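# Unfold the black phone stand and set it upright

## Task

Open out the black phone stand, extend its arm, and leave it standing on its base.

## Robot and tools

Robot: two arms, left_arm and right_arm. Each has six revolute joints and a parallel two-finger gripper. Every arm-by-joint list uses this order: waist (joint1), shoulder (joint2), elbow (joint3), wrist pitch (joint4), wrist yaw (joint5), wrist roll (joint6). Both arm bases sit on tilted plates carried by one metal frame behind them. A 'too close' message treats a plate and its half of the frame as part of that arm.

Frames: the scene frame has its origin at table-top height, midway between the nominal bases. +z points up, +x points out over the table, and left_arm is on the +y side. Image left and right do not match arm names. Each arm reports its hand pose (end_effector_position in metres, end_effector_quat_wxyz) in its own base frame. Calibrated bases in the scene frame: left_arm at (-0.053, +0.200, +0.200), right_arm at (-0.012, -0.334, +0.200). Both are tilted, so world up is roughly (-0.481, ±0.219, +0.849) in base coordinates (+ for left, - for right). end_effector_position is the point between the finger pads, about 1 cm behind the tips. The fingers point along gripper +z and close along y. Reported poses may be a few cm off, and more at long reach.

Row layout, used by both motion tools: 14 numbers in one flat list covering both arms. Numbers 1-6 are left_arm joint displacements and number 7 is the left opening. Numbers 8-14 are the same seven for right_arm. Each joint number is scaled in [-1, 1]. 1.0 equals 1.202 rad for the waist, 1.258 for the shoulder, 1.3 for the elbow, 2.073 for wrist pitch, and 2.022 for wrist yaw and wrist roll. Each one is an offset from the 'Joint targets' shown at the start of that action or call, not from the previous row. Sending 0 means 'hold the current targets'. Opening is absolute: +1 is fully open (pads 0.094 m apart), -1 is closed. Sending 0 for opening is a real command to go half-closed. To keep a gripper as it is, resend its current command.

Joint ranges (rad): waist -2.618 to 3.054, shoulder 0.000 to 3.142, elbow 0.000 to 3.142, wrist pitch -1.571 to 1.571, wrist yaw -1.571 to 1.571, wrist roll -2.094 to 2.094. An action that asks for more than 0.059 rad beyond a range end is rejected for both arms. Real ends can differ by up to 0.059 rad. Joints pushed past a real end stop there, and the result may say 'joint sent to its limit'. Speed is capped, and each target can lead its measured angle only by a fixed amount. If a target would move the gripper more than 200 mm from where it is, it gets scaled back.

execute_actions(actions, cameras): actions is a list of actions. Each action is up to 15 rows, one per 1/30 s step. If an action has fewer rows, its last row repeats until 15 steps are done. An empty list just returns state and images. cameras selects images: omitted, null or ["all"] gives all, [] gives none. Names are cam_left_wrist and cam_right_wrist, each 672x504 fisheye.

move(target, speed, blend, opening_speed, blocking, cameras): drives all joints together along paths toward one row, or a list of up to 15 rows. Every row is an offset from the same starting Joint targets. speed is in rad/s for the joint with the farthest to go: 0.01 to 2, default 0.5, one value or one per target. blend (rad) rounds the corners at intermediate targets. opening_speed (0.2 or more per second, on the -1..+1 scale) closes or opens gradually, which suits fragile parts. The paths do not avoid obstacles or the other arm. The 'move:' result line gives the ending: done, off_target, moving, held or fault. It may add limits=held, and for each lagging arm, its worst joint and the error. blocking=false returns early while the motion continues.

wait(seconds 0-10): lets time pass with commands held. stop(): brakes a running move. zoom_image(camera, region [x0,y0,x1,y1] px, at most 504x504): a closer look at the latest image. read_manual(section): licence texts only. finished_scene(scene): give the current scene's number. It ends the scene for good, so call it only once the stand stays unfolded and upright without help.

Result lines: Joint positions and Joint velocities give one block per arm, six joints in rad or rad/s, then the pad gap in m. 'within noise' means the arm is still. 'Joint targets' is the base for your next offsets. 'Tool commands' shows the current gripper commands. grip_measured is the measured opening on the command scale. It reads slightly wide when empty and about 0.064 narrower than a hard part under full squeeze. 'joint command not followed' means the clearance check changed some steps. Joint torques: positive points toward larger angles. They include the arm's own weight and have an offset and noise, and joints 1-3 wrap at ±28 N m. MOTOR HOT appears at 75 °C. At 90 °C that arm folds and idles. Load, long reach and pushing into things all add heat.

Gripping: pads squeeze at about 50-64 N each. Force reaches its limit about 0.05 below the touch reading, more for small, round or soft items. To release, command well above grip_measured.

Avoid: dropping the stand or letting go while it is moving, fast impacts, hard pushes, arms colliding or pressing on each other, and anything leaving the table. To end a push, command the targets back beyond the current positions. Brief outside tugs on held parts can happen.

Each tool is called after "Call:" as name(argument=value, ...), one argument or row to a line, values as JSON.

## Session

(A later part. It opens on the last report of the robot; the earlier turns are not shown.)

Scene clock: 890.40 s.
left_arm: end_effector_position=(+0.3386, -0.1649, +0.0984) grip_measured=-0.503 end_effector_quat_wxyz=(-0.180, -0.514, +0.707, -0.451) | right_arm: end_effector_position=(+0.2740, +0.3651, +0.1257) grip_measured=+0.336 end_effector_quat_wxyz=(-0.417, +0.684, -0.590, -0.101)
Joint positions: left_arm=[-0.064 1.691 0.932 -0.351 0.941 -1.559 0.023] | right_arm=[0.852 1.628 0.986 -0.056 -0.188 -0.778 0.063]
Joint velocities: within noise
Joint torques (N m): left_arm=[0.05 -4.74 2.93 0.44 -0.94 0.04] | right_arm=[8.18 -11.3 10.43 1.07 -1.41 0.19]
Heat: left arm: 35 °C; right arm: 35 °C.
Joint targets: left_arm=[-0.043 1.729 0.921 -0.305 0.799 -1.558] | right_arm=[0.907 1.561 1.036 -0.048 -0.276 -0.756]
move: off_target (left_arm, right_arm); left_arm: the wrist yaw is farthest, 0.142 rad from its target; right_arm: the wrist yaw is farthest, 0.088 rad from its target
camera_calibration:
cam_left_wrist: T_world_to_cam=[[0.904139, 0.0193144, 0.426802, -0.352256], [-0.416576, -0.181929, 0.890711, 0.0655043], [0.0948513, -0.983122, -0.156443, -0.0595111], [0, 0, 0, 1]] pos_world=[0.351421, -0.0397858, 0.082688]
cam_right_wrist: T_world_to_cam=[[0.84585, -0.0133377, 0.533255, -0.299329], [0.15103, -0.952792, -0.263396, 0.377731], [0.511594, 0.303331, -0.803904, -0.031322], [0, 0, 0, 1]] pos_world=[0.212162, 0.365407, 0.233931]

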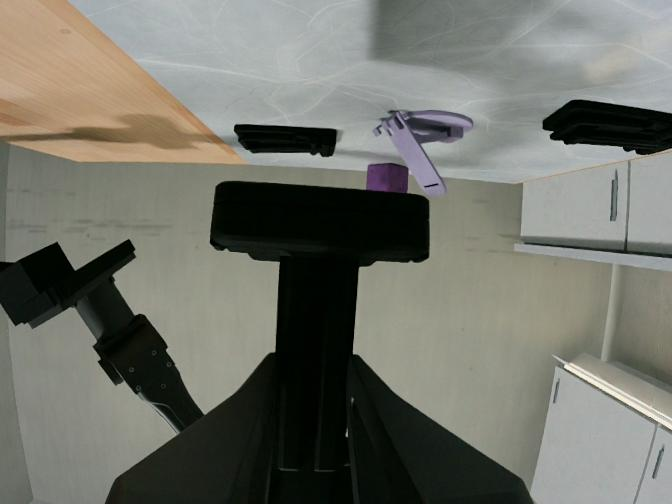

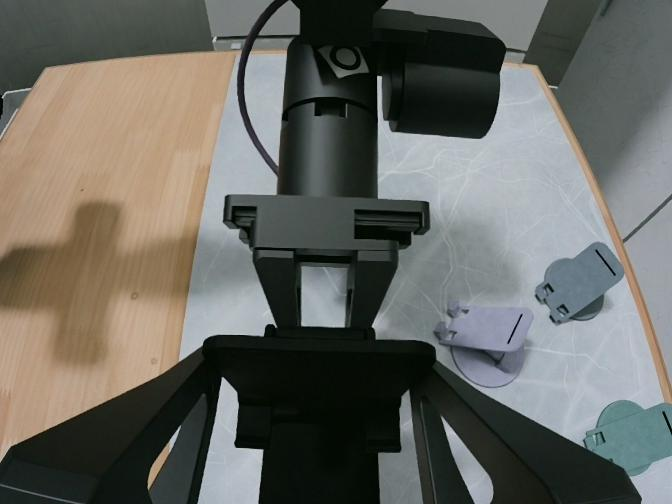

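Call:
zoom_image(
  camera="cam_left_wrist",
  region=[200, 170, 440, 500],
)

Call:
zoom_image(
  camera="cam_right_wrist",
  region=[190, 180, 450, 500],
)

Scaled by 1.527 from the camera's 672x504 image, which has a finer 960x720 frame.

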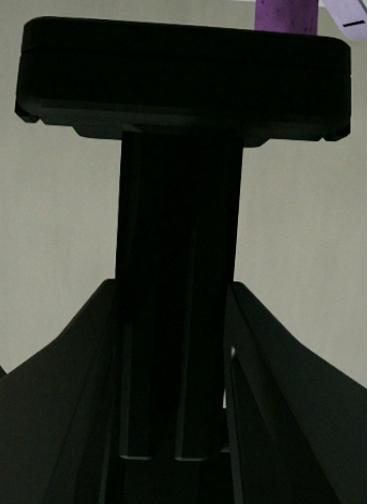

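Scaled by 1.575 from the camera's 672x504 image, which has a finer 960x720 frame.

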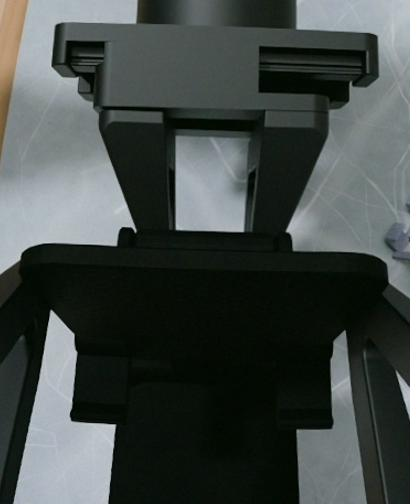

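Call:
move(
  target=[0.0125,0.035,-0.0023,0.0173,0.004,0.0092,-0.85,0.0125,-0.02,0.0073,-0.015,0.006,0.005,0.15],
  speed=0.1,
  cameras=["cam_right_wrist","cam_left_wrist"],
)

Scene clock: 908.40 s.
left_arm: end_effector_position=(+0.3383, -0.1696, +0.0931) grip_measured=-0.503 end_effector_quat_wxyz=(-0.197, -0.504, +0.704, -0.459) | right_arm: end_effector_position=(+0.2723, +0.3596, +0.1239) grip_measured=+0.336 end_effector_quat_wxyz=(-0.407, +0.683, -0.599, -0.090)
Joint positions: left_arm=[-0.065 1.73 0.932 -0.327 0.982 -1.549 0.023] | right_arm=[0.858 1.616 0.986 -0.091 -0.159 -0.772 0.063]
Joint velocities: within noise
Joint torques (N m): left_arm=[0.87 -4.45 2.44 0.52 -1.31 0.06] | right_arm=[8.92 -12.21 11.32 1.1 -1.59 0.23]
Heat: left arm: 35 °C; right arm: 40 °C.
Joint targets: left_arm=[-0.028 1.773 0.918 -0.269 0.807 -1.539] | right_arm=[0.922 1.536 1.045 -0.079 -0.264 -0.746]
move: off_target (left_arm, right_arm); left_arm: the wrist yaw is farthest, 0.175 rad from its target; right_arm: the wrist yaw is farthest, 0.105 rad from its target
camera_calibration:
cam_left_wrist: T_world_to_cam=[[0.908107, 0.0117706, 0.418573, -0.351523], [-0.412915, -0.140955, 0.899796, 0.0741272], [0.0695909, -0.989946, -0.123142, -0.0607017], [0, 0, 0, 1]] pos_world=[0.354053, -0.0455052, 0.0729639]
cam_right_wrist: T_world_to_cam=[[0.848182, -0.0155318, 0.529478, -0.296372], [0.130724, -0.962516, -0.237644, 0.378098], [0.513322, 0.270781, -0.814358, -0.0177565], [0, 0, 0, 1]] pos_world=[0.211066, 0.36413, 0.232315]

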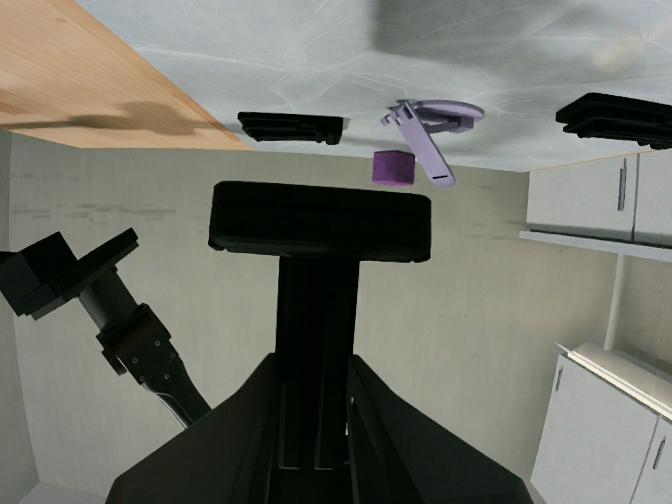

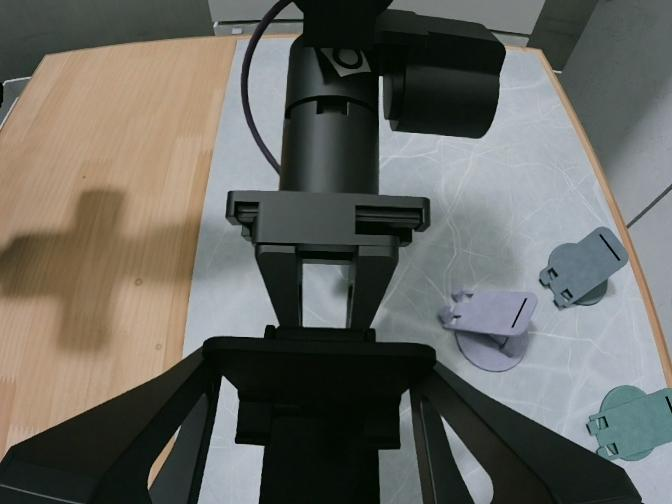

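Call:
move(
  target=[-0.0349,-0.0223,0.0208,-0.0246,0.094,-0.0054,-0.85,-0.0391,0.0668,-0.0346,0.0019,0.0465,-0.0094,0.15],
  speed=0.1,
  cameras=["cam_right_wrist","cam_left_wrist"],
)

Scene clock: 919.57 s.
left_arm: end_effector_position=(+0.3372, -0.1714, +0.0957) grip_measured=-0.503 end_effector_quat_wxyz=(-0.203, -0.500, +0.703, -0.464) | right_arm: end_effector_position=(+0.2727, +0.3596, +0.1248) grip_measured=+0.336 end_effector_quat_wxyz=(-0.409, +0.683, -0.599, -0.089)
Joint positions: left_arm=[-0.065 1.73 0.932 -0.325 1.001 -1.549 0.023] | right_arm=[0.858 1.614 0.986 -0.09 -0.157 -0.772 0.063]
Joint velocities: within noise
Joint torques (N m): left_arm=[-2.26 -6.53 4.9 0.05 0.54 -0.06] | right_arm=[5.01 -5.78 7.24 1.14 -0.5 0.03]
Heat: left arm: 35 °C; right arm: 41 °C.
Joint targets: left_arm=[-0.070 1.745 0.945 -0.320 0.997 -1.550] | right_arm=[0.875 1.620 1.000 -0.075 -0.170 -0.765]
move: done
camera_calibration:
cam_left_wrist: T_world_to_cam=[[0.908011, 0.0115231, 0.418788, -0.351646], [-0.414369, -0.122652, 0.901806, 0.0745485], [0.0617567, -0.992383, -0.106595, -0.0613807], [0, 0, 0, 1]] pos_world=[0.35398, -0.0477176, 0.0734937]
cam_right_wrist: T_world_to_cam=[[0.846692, -0.01739, 0.531799, -0.296396], [0.130274, -0.962271, -0.23888, 0.378483], [0.515889, 0.271537, -0.812481, -0.0184216], [0, 0, 0, 1]] pos_world=[0.211153, 0.364051, 0.233068]

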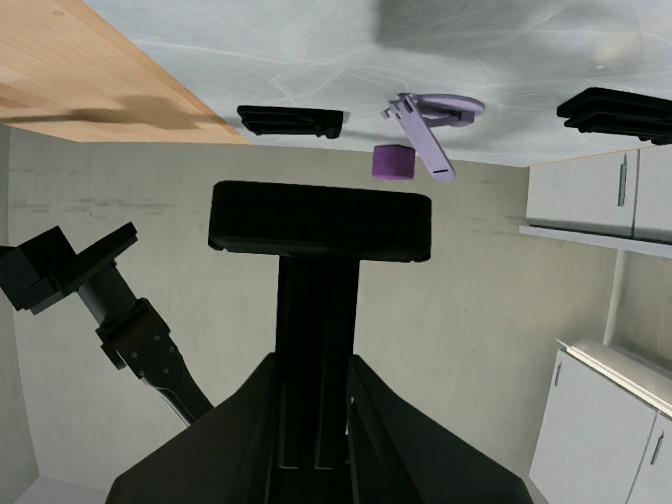

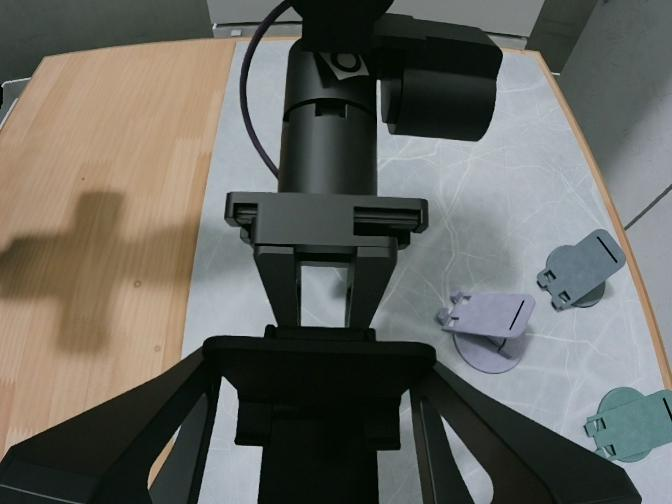

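Call:
move(
  target=[
    [0,0,0,0,0,0,-0.2,0,0,0,0,0,0,0.15],
    [0.084,-0.0246,0.0462,-0.1182,0.0183,0.089,-0.2,0,0,0,0,0,0,0.15],
    [-0.0125,-0.2409,0.0154,-0.1317,-0.1273,-0.0252,-0.2,0,0,0,0,0,0,0.15],
  ],
  speed=0.2,
  opening_speed=0.4,
  cameras=["cam_right_wrist","cam_left_wrist"],
)

Scene clock: 959.90 s.
left_arm: end_effector_position=(+0.3235, -0.1436, +0.1398) grip_measured=-0.202 end_effector_quat_wxyz=(-0.108, -0.557, +0.716, -0.407) | right_arm: end_effector_position=(+0.2727, +0.3596, +0.1248) grip_measured=+0.336 end_effector_quat_wxyz=(-0.408, +0.680, -0.602, -0.091)
Joint positions: left_arm=[-0.071 1.472 0.973 -0.578 0.748 -1.591 0.037] | right_arm=[0.858 1.614 0.986 -0.09 -0.157 -0.764 0.063]
Joint velocities: within noise
Joint torques (N m): left_arm=[-2.67 -9.39 4.31 -0.07 0.43 -0.09] | right_arm=[5.03 -5.78 7.24 1.14 -0.51 0.03]
Heat: left arm: 36 °C; right arm: 35 °C.
Joint targets: left_arm=[-0.085 1.442 0.965 -0.593 0.740 -1.601] | right_arm=[0.875 1.620 1.000 -0.075 -0.170 -0.765]
move: done
camera_calibration:
cam_left_wrist: T_world_to_cam=[[0.892251, 0.0387693, 0.449873, -0.353289], [-0.406932, -0.362744, 0.838345, 0.00448159], [0.195691, -0.931082, -0.307882, -0.0346426], [0, 0, 0, 1]] pos_world=[0.323825, -0.0169327, 0.144512]
cam_right_wrist: T_world_to_cam=[[0.849293, -0.0231108, 0.527416, -0.294501], [0.124251, -0.962226, -0.242244, 0.380529], [0.513092, 0.271268, -0.81434, -0.0173302], [0, 0, 0, 1]] pos_world=[0.211729, 0.36405, 0.233393]

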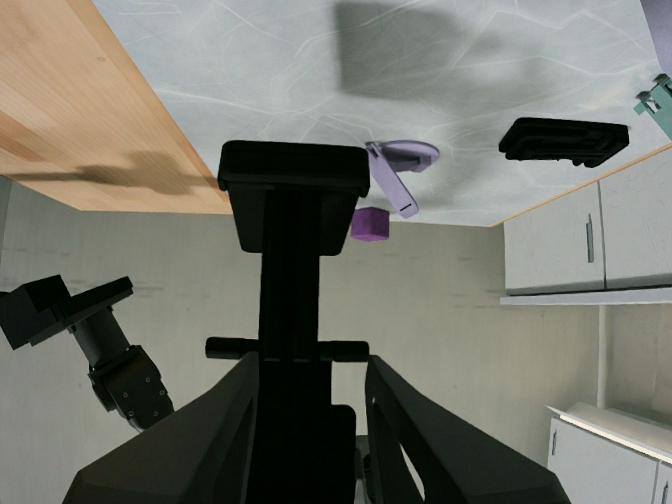

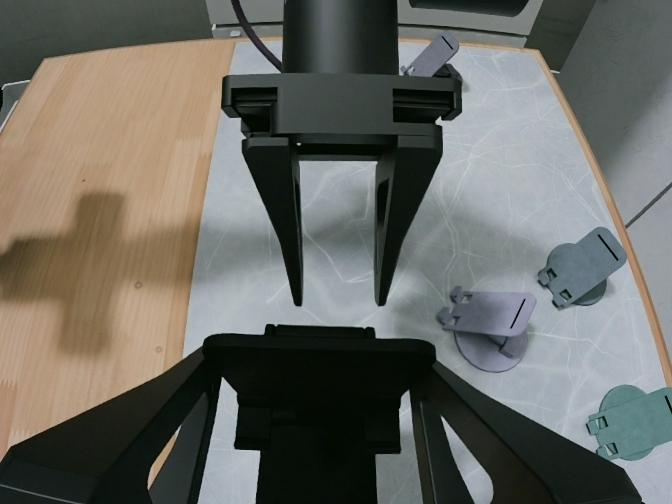

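Call:
move(
  target=[-0.0507,0.0485,-0.0654,0.0873,-0.0074,-0.0331,-0.2,0,0,0,0,0,0,0.15],
  speed=0.15,
  cameras=["cam_right_wrist","cam_left_wrist"],
)

Scene clock: 994.33 s.
left_arm: end_effector_position=(+0.3209, -0.1615, +0.1200) grip_measured=-0.202 end_effector_quat_wxyz=(-0.111, -0.551, +0.717, -0.413) | right_arm: end_effector_position=(+0.2727, +0.3596, +0.1248) grip_measured=+0.336 end_effector_quat_wxyz=(-0.408, +0.680, -0.602, -0.091)
Joint positions: left_arm=[-0.131 1.486 0.887 -0.425 0.732 -1.657 0.037] | right_arm=[0.858 1.614 0.986 -0.09 -0.157 -0.764 0.063]
Joint velocities: within noise
Joint torques (N m): left_arm=[-2.92 -5.45 4.21 0.27 0.44 -0.09] | right_arm=[5.01 -5.78 7.24 1.14 -0.51 0.04]
Heat: left arm: 39 °C; right arm: 34 °C.
Joint targets: left_arm=[-0.146 1.503 0.880 -0.412 0.725 -1.668] | right_arm=[0.875 1.620 1.000 -0.075 -0.170 -0.765]
move: done
camera_calibration:
cam_left_wrist: T_world_to_cam=[[0.888971, 0.0352591, 0.456604, -0.341647], [-0.41722, -0.348753, 0.839225, 0.0189963], [0.188832, -0.936551, -0.29532, -0.0570989], [0, 0, 0, 1]] pos_world=[0.322423, -0.0348048, 0.123193]
cam_right_wrist: T_world_to_cam=[[0.849293, -0.0231108, 0.527416, -0.294501], [0.124251, -0.962226, -0.242244, 0.380529], [0.513092, 0.271268, -0.81434, -0.0173302], [0, 0, 0, 1]] pos_world=[0.211729, 0.36405, 0.233393]

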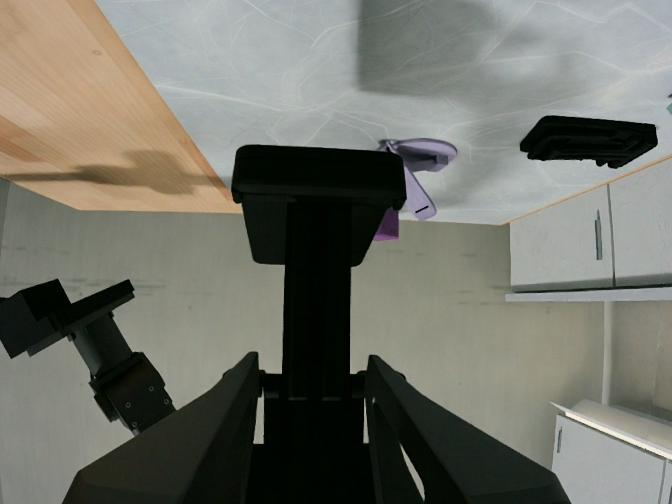

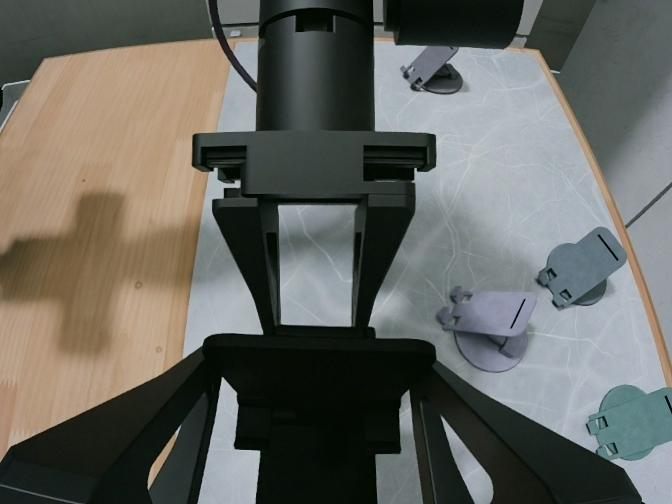

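Call:
execute_actions(
  actions=[],
)

Scene clock: 1026.40 s.
left_arm: end_effector_position=(+0.3210, -0.1613, +0.1198) grip_measured=-0.202 end_effector_quat_wxyz=(-0.110, -0.552, +0.716, -0.412) | right_arm: end_effector_position=(+0.2727, +0.3596, +0.1248) grip_measured=+0.336 end_effector_quat_wxyz=(-0.408, +0.680, -0.602, -0.091)
Joint positions: left_arm=[-0.131 1.486 0.887 -0.425 0.731 -1.658 0.037] | right_arm=[0.858 1.614 0.986 -0.09 -0.157 -0.764 0.063]
Joint velocities: within noise
Joint torques (N m): left_arm=[-2.92 -5.45 4.21 0.27 0.44 -0.09] | right_arm=[5.01 -5.78 7.24 1.13 -0.51 0.03]
Heat: left arm: 36 °C; right arm: 34 °C.
Joint targets: left_arm=[-0.146 1.503 0.880 -0.412 0.725 -1.668] | right_arm=[0.875 1.620 1.000 -0.075 -0.170 -0.765]
Tool commands: left_gripper/opening=-0.2 right_gripper/opening=+0.15
camera_calibration:
cam_left_wrist: T_world_to_cam=[[0.889328, 0.0364508, 0.455814, -0.341518], [-0.415826, -0.350199, 0.839315, 0.0185522], [0.190219, -0.935966, -0.296285, -0.0572257], [0, 0, 0, 1]] pos_world=[0.322322, -0.0346157, 0.123142]
cam_right_wrist: T_world_to_cam=[[0.849293, -0.0231108, 0.527416, -0.294501], [0.124251, -0.962226, -0.242244, 0.380529], [0.513092, 0.271268, -0.81434, -0.0173302], [0, 0, 0, 1]] pos_world=[0.211729, 0.36405, 0.233393]

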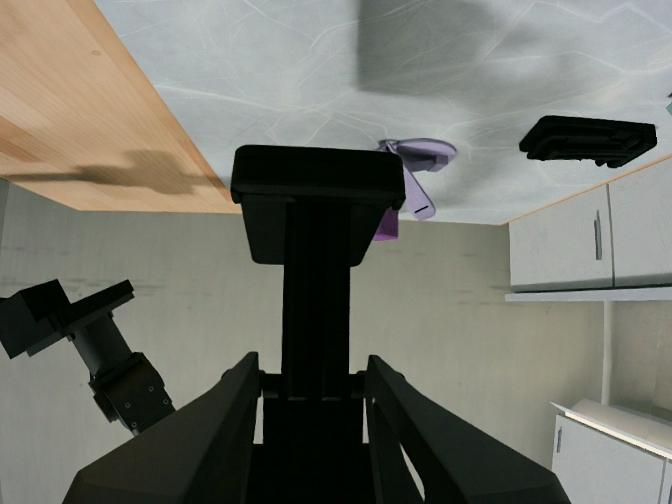

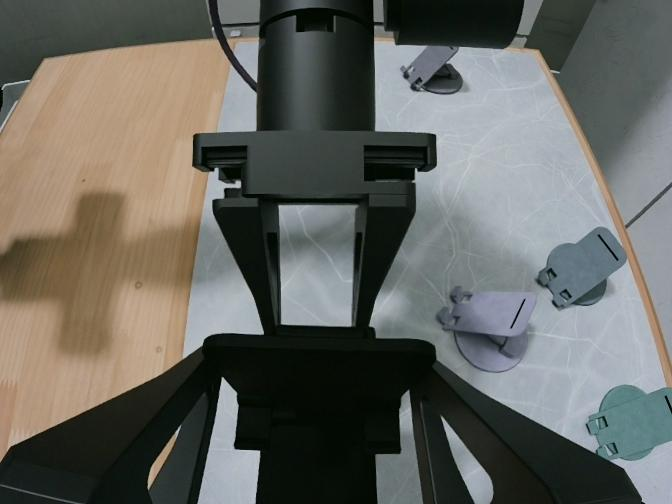

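Call:
move(
  target=[-0.0516,0.0374,-0.0146,0.0526,-0.0223,-0.0346,-0.2,0,0,0,0,0,0,0.15],
  speed=0.08,
)

Scene clock: 1032.10 s.
left_arm: end_effector_position=(+0.3275, -0.1779, +0.1060) grip_measured=-0.202 end_effector_quat_wxyz=(-0.107, -0.555, +0.716, -0.409) | right_arm: end_effector_position=(+0.2727, +0.3596, +0.1248) grip_measured=+0.336 end_effector_quat_wxyz=(-0.408, +0.680, -0.602, -0.091)
Joint positions: left_arm=[-0.192 1.532 0.869 -0.317 0.686 -1.727 0.037] | right_arm=[0.858 1.614 0.986 -0.09 -0.157 -0.764 0.063]
Joint velocities: within noise
Joint torques (N m): left_arm=[-3.25 -5.44 3.99 0.37 0.44 -0.09] | right_arm=[5.03 -5.78 7.24 1.13 -0.51 0.03]
Heat: left arm: 36 °C; right arm: 34 °C.
Joint targets: left_arm=[-0.208 1.550 0.861 -0.303 0.680 -1.738] | right_arm=[0.875 1.620 1.000 -0.075 -0.170 -0.765]
move: done
camera_calibration:
cam_left_wrist: T_world_to_cam=[[0.889294, 0.0381597, 0.45574, -0.340071], [-0.413025, -0.360893, 0.836162, 0.0246152], [0.196381, -0.931826, -0.305179, -0.0784145], [0, 0, 0, 1]] pos_world=[0.327989, -0.0512083, 0.110471]
cam_right_wrist: T_world_to_cam=[[0.849293, -0.0231108, 0.527416, -0.294501], [0.124251, -0.962226, -0.242244, 0.380529], [0.513092, 0.271268, -0.81434, -0.0173302], [0, 0, 0, 1]] pos_world=[0.211729, 0.36405, 0.233393]

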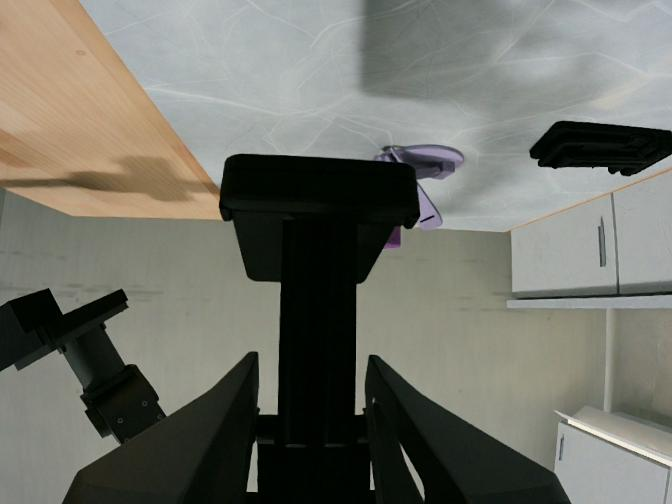

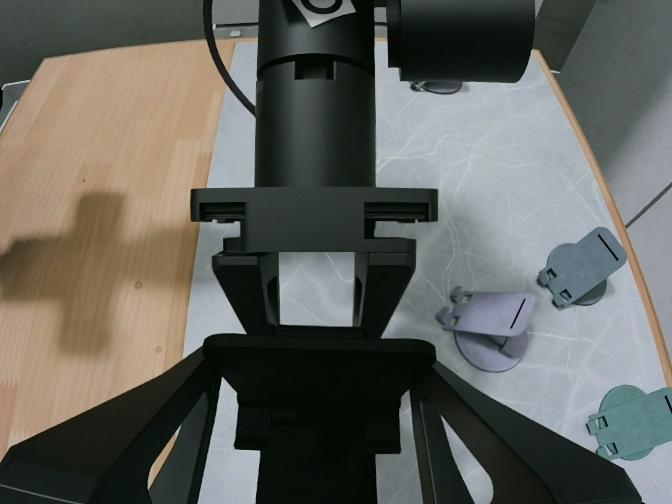

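Call:
zoom_image(
  camera="cam_left_wrist",
  region=[180, 320, 460, 504],
)

Call:
zoom_image(
  camera="cam_right_wrist",
  region=[180, 180, 460, 420],
)

Scaled by 1.800 from the camera's 672x504 image, which has a finer 960x720 frame.

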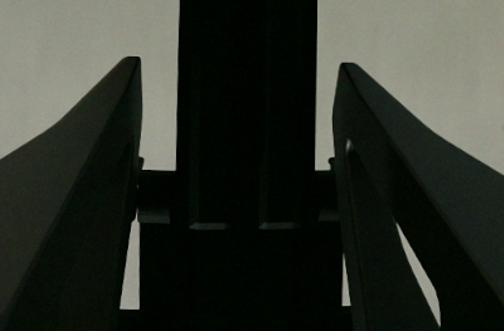

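Scaled by 1.800 from the camera's 672x504 image, which has a finer 960x720 frame.

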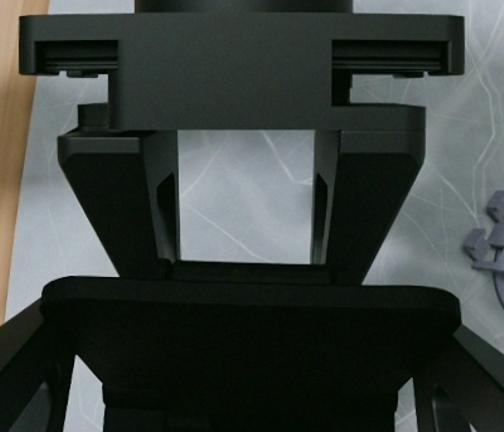

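Call:
move(
  target=[0,0,0,0,0,0,-0.7,0,0,0,0,0,0,0.15],
  opening_speed=0.3,
)

Scene clock: 1042.77 s.
left_arm: end_effector_position=(+0.3287, -0.1779, +0.1065) grip_measured=-0.490 end_effector_quat_wxyz=(-0.105, -0.555, +0.716, -0.411) | right_arm: end_effector_position=(+0.2727, +0.3596, +0.1248) grip_measured=+0.336 end_effector_quat_wxyz=(-0.408, +0.680, -0.602, -0.091)
Joint positions: left_arm=[-0.192 1.532 0.869 -0.311 0.685 -1.73 0.024] | right_arm=[0.858 1.614 0.986 -0.09 -0.157 -0.764 0.063]
Joint velocities: within noise
Joint torques (N m): left_arm=[-3.23 -5.44 4 0.32 0.44 -0.07] | right_arm=[5.03 -5.78 7.24 1.14 -0.51 0.03]
Heat: left arm: 35 °C; right arm: 34 °C.
Joint targets: left_arm=[-0.208 1.550 0.861 -0.303 0.680 -1.738] | right_arm=[0.875 1.620 1.000 -0.075 -0.170 -0.765]
move: done
camera_calibration:
cam_left_wrist: T_world_to_cam=[[0.887304, 0.0410629, 0.459353, -0.340591], [-0.415435, -0.361347, 0.834771, 0.0254784], [0.200264, -0.931527, -0.303566, -0.0798789], [0, 0, 0, 1]] pos_world=[0.328789, -0.0512172, 0.110934]
cam_right_wrist: T_world_to_cam=[[0.849293, -0.0231108, 0.527416, -0.294501], [0.124251, -0.962226, -0.242244, 0.380529], [0.513092, 0.271268, -0.81434, -0.0173302], [0, 0, 0, 1]] pos_world=[0.211729, 0.36405, 0.233393]

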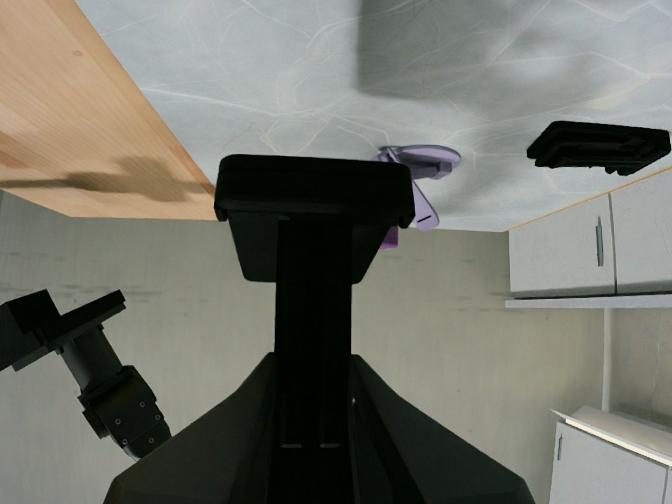

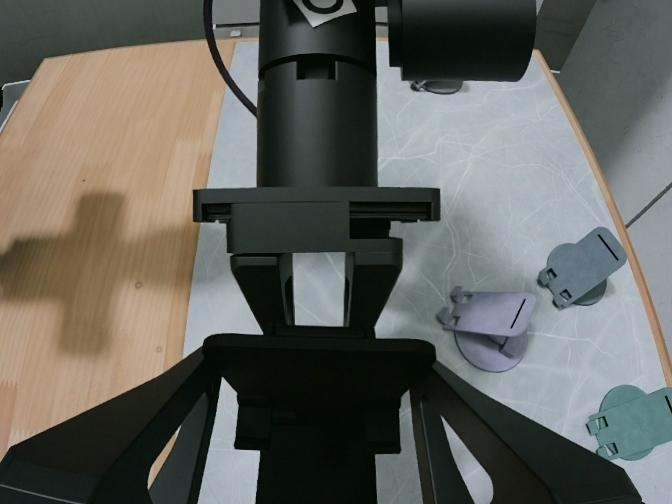

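Call:
zoom_image(
  camera="cam_left_wrist",
  region=[230, 320, 400, 504],
)

Scaled by 2.739 from the camera's 672x504 image, which has a finer 960x720 frame.

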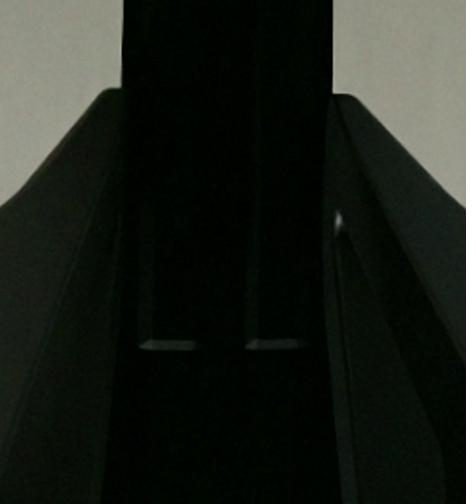

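Call:
move(
  target=[
    [0,0,0,0,0,0,-0.3,0,0,0,0,0,0,0.15],
    [-0.0108,0.008,-0.003,0.0111,-0.0047,-0.0074,-0.3,0,0,0,0,0,0,0.15],
    [-0.0108,0.008,-0.003,0.0111,-0.0047,-0.0074,-0.72,0,0,0,0,0,0,0.15],
  ],
  opening_speed=0.4,
  speed=0.08,
)

Call:
zoom_image(
  camera="cam_left_wrist",
  region=[230, 320, 400, 504],
)

Scene clock: 1062.20 s.
left_arm: end_effector_position=(+0.3300, -0.1816, +0.1045) grip_measured=-0.457 end_effector_quat_wxyz=(-0.105, -0.556, +0.715, -0.411) | right_arm: end_effector_position=(+0.2727, +0.3596, +0.1248) grip_measured=+0.336 end_effector_quat_wxyz=(-0.409, +0.681, -0.601, -0.090)
Joint positions: left_arm=[-0.205 1.541 0.867 -0.291 0.677 -1.747 0.026] | right_arm=[0.858 1.614 0.986 -0.09 -0.157 -0.766 0.063]
Joint velocities: within noise
Joint torques (N m): left_arm=[-3.34 -5.42 3.82 0.36 0.43 -0.07] | right_arm=[5.03 -5.78 7.23 1.13 -0.51 0.03]
Heat: left arm: 35 °C; right arm: 34 °C.
Joint targets: left_arm=[-0.221 1.560 0.858 -0.280 0.670 -1.753] | right_arm=[0.875 1.620 1.000 -0.075 -0.170 -0.765]
move: done
camera_calibration:
cam_left_wrist: T_world_to_cam=[[0.887918, 0.0439788, 0.457894, -0.340207], [-0.413052, -0.361881, 0.835721, 0.0253902], [0.202457, -0.931186, -0.303155, -0.0848709], [0, 0, 0, 1]] pos_world=[0.329746, -0.0548805, 0.108831]
cam_right_wrist: T_world_to_cam=[[0.848777, -0.0219666, 0.528295, -0.294882], [0.125457, -0.962238, -0.241574, 0.380121], [0.513652, 0.27132, -0.81397, -0.0175481], [0, 0, 0, 1]] pos_world=[0.211613, 0.364051, 0.233328]

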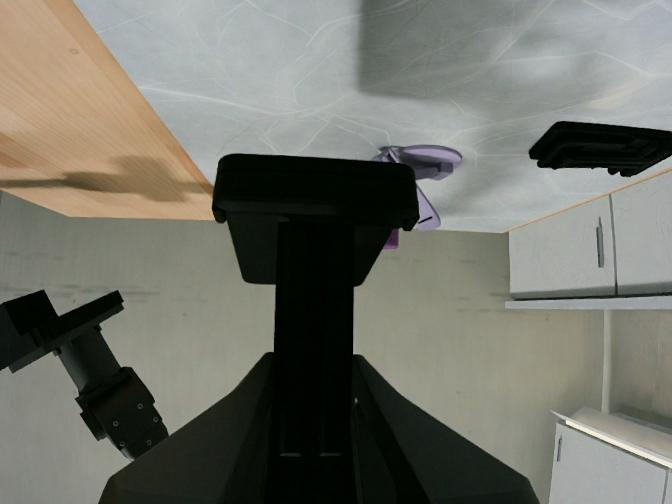

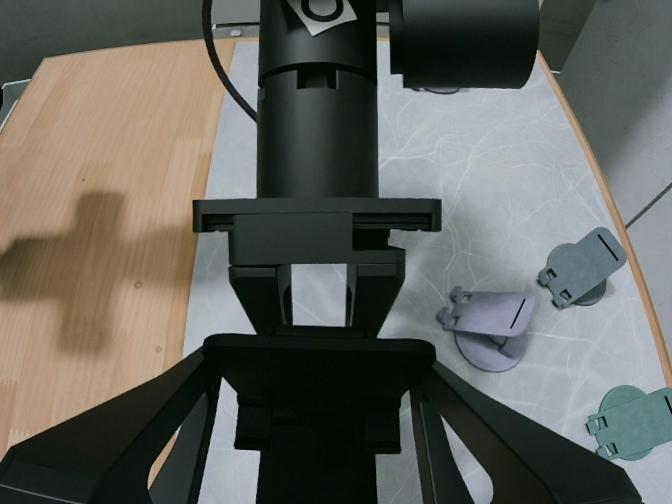

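Scaled by 2.739 from the camera's 672x504 image, which has a finer 960x720 frame.

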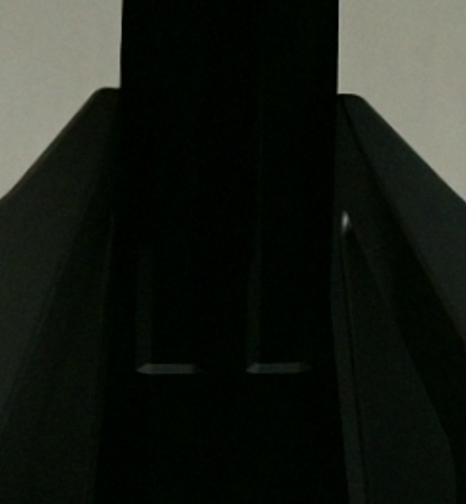

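Call:
move(
  target=[
    [0,0,0,0,0,0,-0.72,0,0,0,0,0,0,0.65],
    [0,0,0,0,0,0,-0.72,-0.05,-0.195,-0.054,-0.104,-0.01,0,0.65],
  ],
  opening_speed=0.3,
  speed=0.15,
)

Scene clock: 1091.40 s.
left_arm: end_effector_position=(+0.3305, -0.1797, +0.1020) grip_measured=-0.457 end_effector_quat_wxyz=(-0.101, -0.562, +0.713, -0.407) | right_arm: end_effector_position=(+0.2565, +0.3190, +0.1658) grip_measured=+0.648 end_effector_quat_wxyz=(-0.417, +0.670, -0.608, -0.085)
Joint positions: left_arm=[-0.205 1.541 0.863 -0.288 0.663 -1.755 0.025] | right_arm=[0.819 1.396 0.943 -0.251 -0.165 -0.772 0.077]
Joint velocities: within noise
Joint torques (N m): left_arm=[-3.33 -5.41 4.1 0.34 0.56 -0.03] | right_arm=[2.48 -6.6 5.35 0.64 -0.65 0.03]
Heat: left arm: 36 °C; right arm: 34 °C.
Joint targets: left_arm=[-0.221 1.560 0.858 -0.280 0.670 -1.753] | right_arm=[0.815 1.375 0.930 -0.291 -0.190 -0.765]
move: off_target (right_arm); right_arm: the wrist pitch is farthest, 0.040 rad from its target
camera_calibration:
cam_left_wrist: T_world_to_cam=[[0.889386, 0.0512212, 0.454279, -0.338409], [-0.404538, -0.374671, 0.834249, 0.0233944], [0.212936, -0.925742, -0.312506, -0.0855227], [0, 0, 0, 1]] pos_world=[0.328651, -0.053073, 0.107489]
cam_right_wrist: T_world_to_cam=[[0.842621, -0.0521463, 0.535976, -0.293791], [0.100303, -0.962685, -0.251351, 0.361204], [0.529083, 0.265553, -0.805948, 0.0317392], [0, 0, 0, 1]] pos_world=[0.194532, 0.323977, 0.273834]

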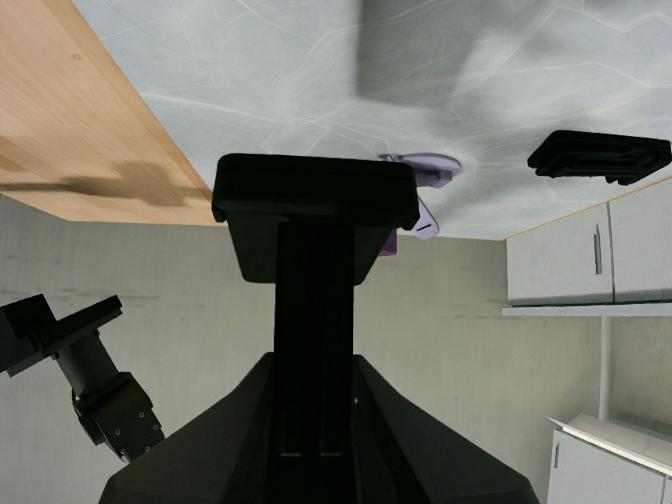

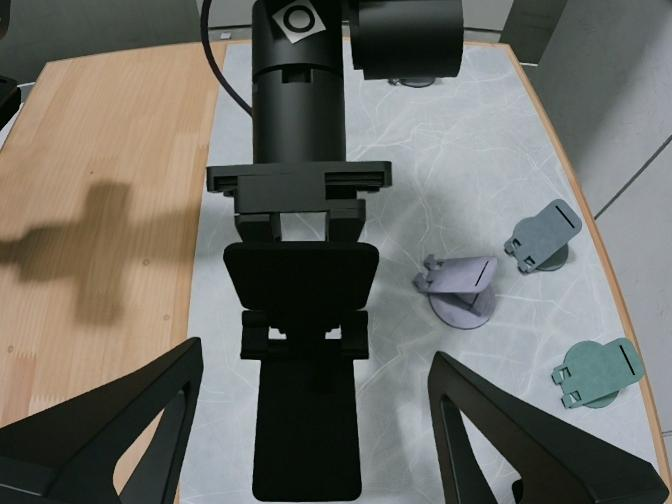

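Call:
zoom_image(
  camera="cam_right_wrist",
  region=[200, 150, 420, 504],
)

Scaled by 1.424 from the camera's 672x504 image, which has a finer 960x720 frame.

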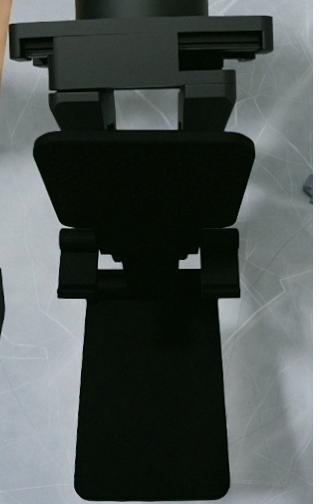

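Call:
move(
  target=[0,0,0,0,0,0,-0.72,-0.188,0.1296,-0.179,0.2344,-0.1533,-0.089,0.8],
  speed=0.3,
)

Scene clock: 1178.07 s.
left_arm: end_effector_position=(+0.3305, -0.1797, +0.1020) grip_measured=-0.457 end_effector_quat_wxyz=(-0.101, -0.562, +0.713, -0.407) | right_arm: end_effector_position=(+0.2870, +0.2924, +0.1063) grip_measured=+0.798 end_effector_quat_wxyz=(-0.462, +0.677, -0.557, -0.133)
Joint positions: left_arm=[-0.205 1.541 0.863 -0.288 0.663 -1.755 0.025] | right_arm=[0.592 1.524 0.705 0.171 -0.473 -0.935 0.084]
Joint velocities: within noise
Joint torques (N m): left_arm=[-3.33 -5.42 4.1 0.34 0.56 -0.03] | right_arm=[2.45 -4.64 4.23 1.14 -0.75 -0.08]
Heat: left arm: 35 °C; right arm: 33 °C.
Joint targets: left_arm=[-0.221 1.560 0.858 -0.280 0.670 -1.753] | right_arm=[0.589 1.538 0.697 0.195 -0.500 -0.945]
move: done
camera_calibration:
cam_left_wrist: T_world_to_cam=[[0.889386, 0.0512212, 0.454279, -0.338409], [-0.404538, -0.374671, 0.834249, 0.0233944], [0.212936, -0.925742, -0.312506, -0.0855227], [0, 0, 0, 1]] pos_world=[0.328651, -0.053073, 0.107489]
cam_right_wrist: T_world_to_cam=[[0.827713, -0.0276758, 0.560469, -0.294444], [0.214566, -0.907277, -0.361677, 0.280262], [0.51851, 0.419622, -0.745027, -0.0737793], [0, 0, 0, 1]] pos_world=[0.221836, 0.277086, 0.211424]

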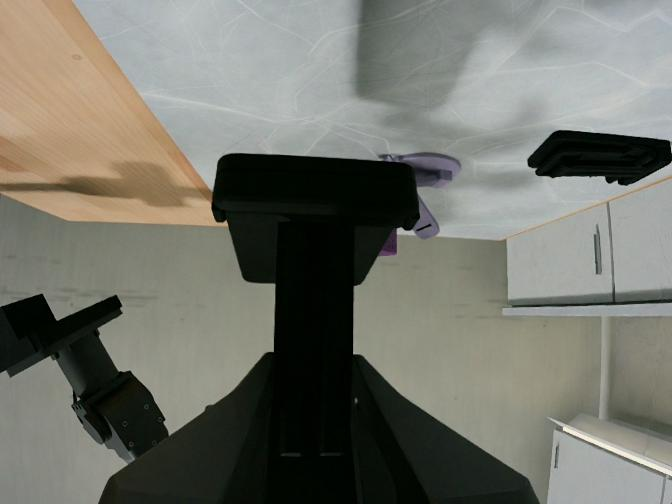

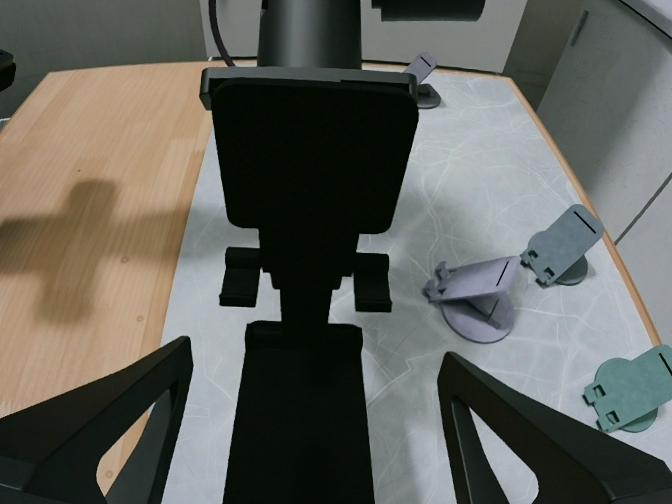

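Call:
zoom_image(
  camera="cam_right_wrist",
  region=[190, 190, 430, 400],
)

Scaled by 2.100 from the camera's 672x504 image, which has a finer 960x720 frame.

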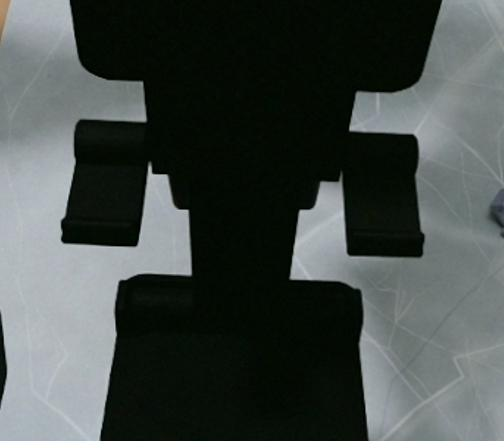

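Call:
move(
  target=[
    [0,0,0,0,0,0,-0.72,0.044,0.102,0.048,0.044,0.015,0.016,0.8],
    [0,0,0,0,0,0,-0.72,0.0874,0.2043,0.0962,0.0883,0.0297,0.0321,0.8],
  ],
  speed=0.12,
  blend=0.02,
)

Call:
zoom_image(
  camera="cam_right_wrist",
  region=[150, 190, 480, 504],
)

Scene clock: 1210.07 s.
left_arm: end_effector_position=(+0.3305, -0.1797, +0.1020) grip_measured=-0.457 end_effector_quat_wxyz=(-0.101, -0.562, +0.713, -0.407) | right_arm: end_effector_position=(+0.3051, +0.3400, +0.0750) grip_measured=+0.798 end_effector_quat_wxyz=(-0.467, +0.681, -0.546, -0.144)
Joint positions: left_arm=[-0.205 1.541 0.863 -0.288 0.663 -1.755 0.025] | right_arm=[0.669 1.775 0.805 0.354 -0.443 -0.89 0.084]
Joint velocities: within noise
Joint torques (N m): left_arm=[-3.34 -5.42 4.1 0.34 0.56 -0.03] | right_arm=[5.64 -5.42 5.98 1.22 -0.41 0.06]
Heat: left arm: 35 °C; right arm: 32 °C.
Joint targets: left_arm=[-0.221 1.560 0.858 -0.280 0.670 -1.753] | right_arm=[0.694 1.795 0.822 0.378 -0.440 -0.880]
move: done
camera_calibration:
cam_left_wrist: T_world_to_cam=[[0.889386, 0.0512212, 0.454279, -0.338409], [-0.404538, -0.374671, 0.834249, 0.0233944], [0.212936, -0.925742, -0.312506, -0.0855227], [0, 0, 0, 1]] pos_world=[0.328651, -0.053073, 0.107489]
cam_right_wrist: T_world_to_cam=[[0.827977, -0.014188, 0.560583, -0.295258], [0.240343, -0.894226, -0.377618, 0.297129], [0.506645, 0.447391, -0.736989, -0.132905], [0, 0, 0, 1]] pos_world=[0.24039, 0.320972, 0.179769]

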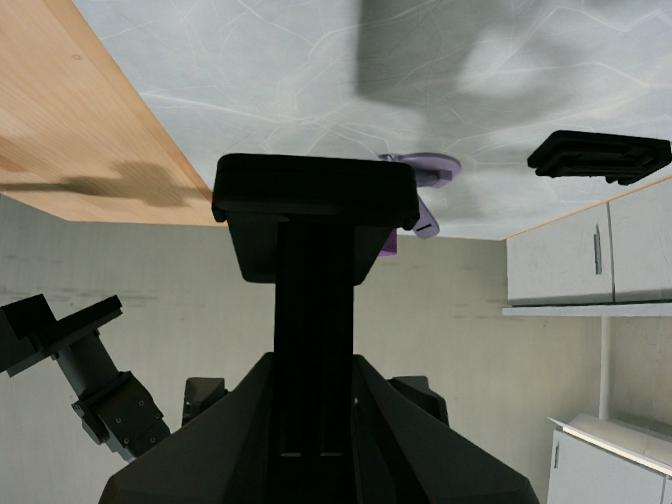

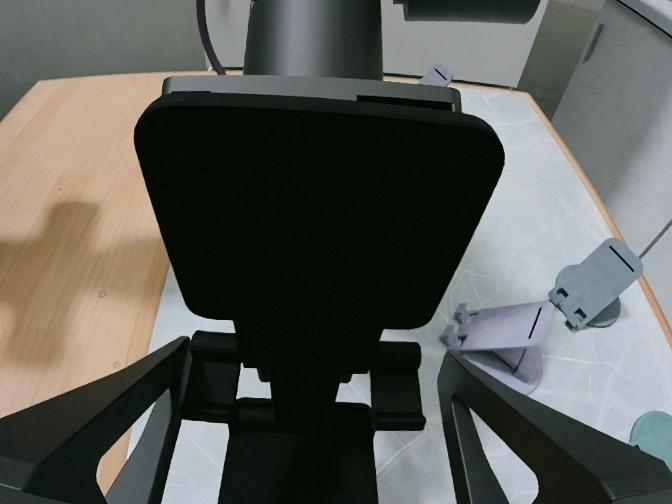

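Scaled by 1.527 from the camera's 672x504 image, which has a finer 960x720 frame.

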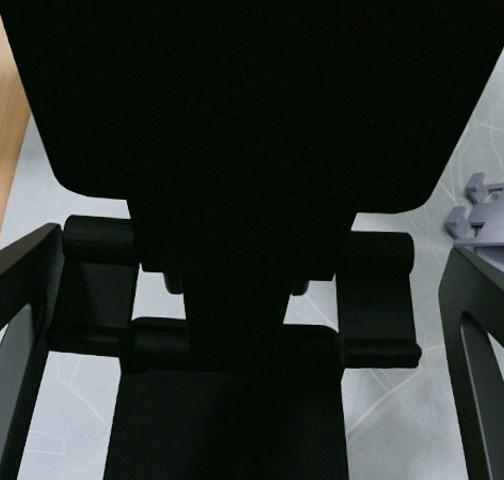

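Call:
move(
  target=[
    [0,0,0,0,0,0,-0.72,0.0083,0,0,0,0,0,0.8],
    [0,0,0,0,0,0,-0.72,0.0083,0,0,0,0,0,0.36],
  ],
  speed=0.12,
  opening_speed=0.3,
)

Call:
zoom_image(
  camera="cam_right_wrist",
  region=[150, 190, 480, 504],
)

Scene clock: 1231.13 s.
left_arm: end_effector_position=(+0.3313, -0.1799, +0.1026) grip_measured=-0.457 end_effector_quat_wxyz=(-0.100, -0.561, +0.713, -0.408) | right_arm: end_effector_position=(+0.3017, +0.3431, +0.0749) grip_measured=+0.449 end_effector_quat_wxyz=(-0.466, +0.684, -0.542, -0.146)
Joint positions: left_arm=[-0.205 1.541 0.863 -0.284 0.663 -1.755 0.025] | right_arm=[0.68 1.775 0.805 0.354 -0.441 -0.89 0.068]
Joint velocities: within noise
Joint torques (N m): left_arm=[-3.34 -5.42 4.1 0.3 0.58 -0.03] | right_arm=[5.7 -5.41 6 1.22 -0.43 0.06]
Heat: left arm: 35 °C; right arm: 32 °C.
Joint targets: left_arm=[-0.221 1.560 0.858 -0.280 0.670 -1.753] | right_arm=[0.704 1.795 0.822 0.378 -0.440 -0.880]
move: done
camera_calibration:
cam_left_wrist: T_world_to_cam=[[0.88733, 0.0516481, 0.458234, -0.338995], [-0.408294, -0.373891, 0.832768, 0.0247253], [0.21434, -0.926034, -0.310677, -0.0863717], [0, 0, 0, 1]] pos_world=[0.329408, -0.0532301, 0.107915]
cam_right_wrist: T_world_to_cam=[[0.827762, -0.0059456, 0.561048, -0.295127], [0.249026, -0.892166, -0.376863, 0.297342], [0.502789, 0.451668, -0.73702, -0.132912], [0, 0, 0, 1]] pos_world=[0.237076, 0.323556, 0.179678]

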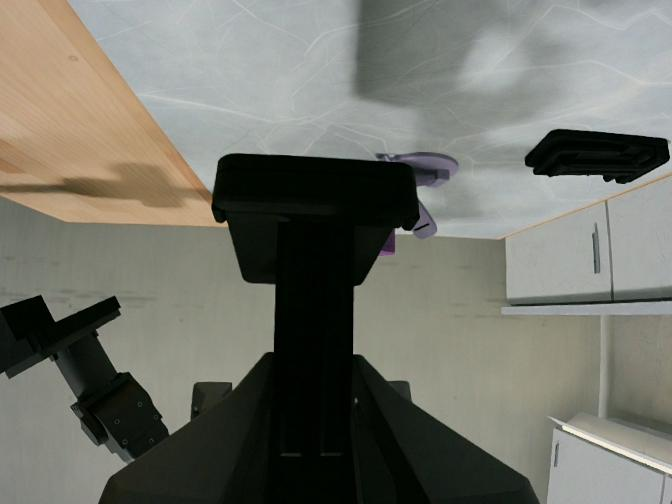

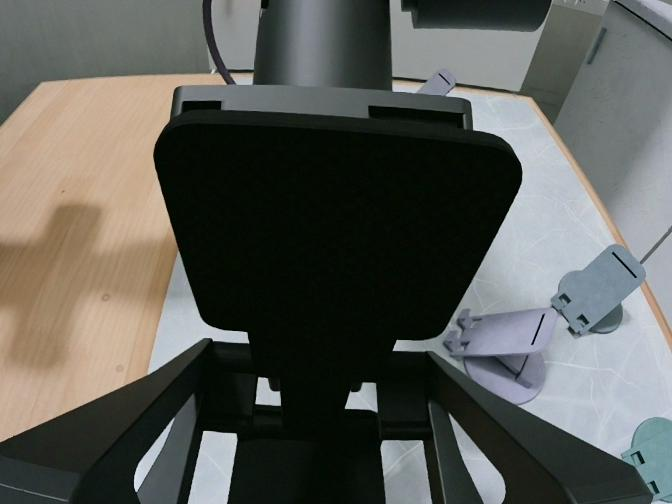

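Scaled by 1.527 from the camera's 672x504 image, which has a finer 960x720 frame.

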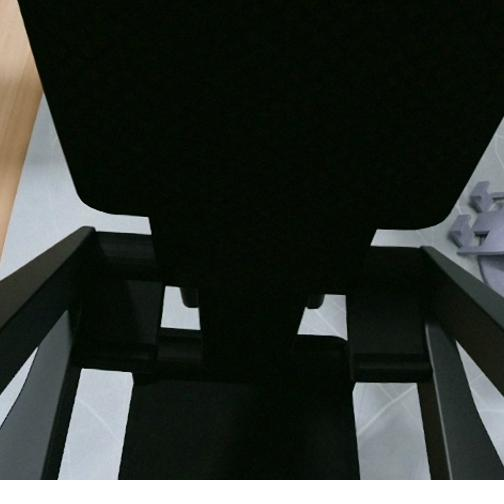

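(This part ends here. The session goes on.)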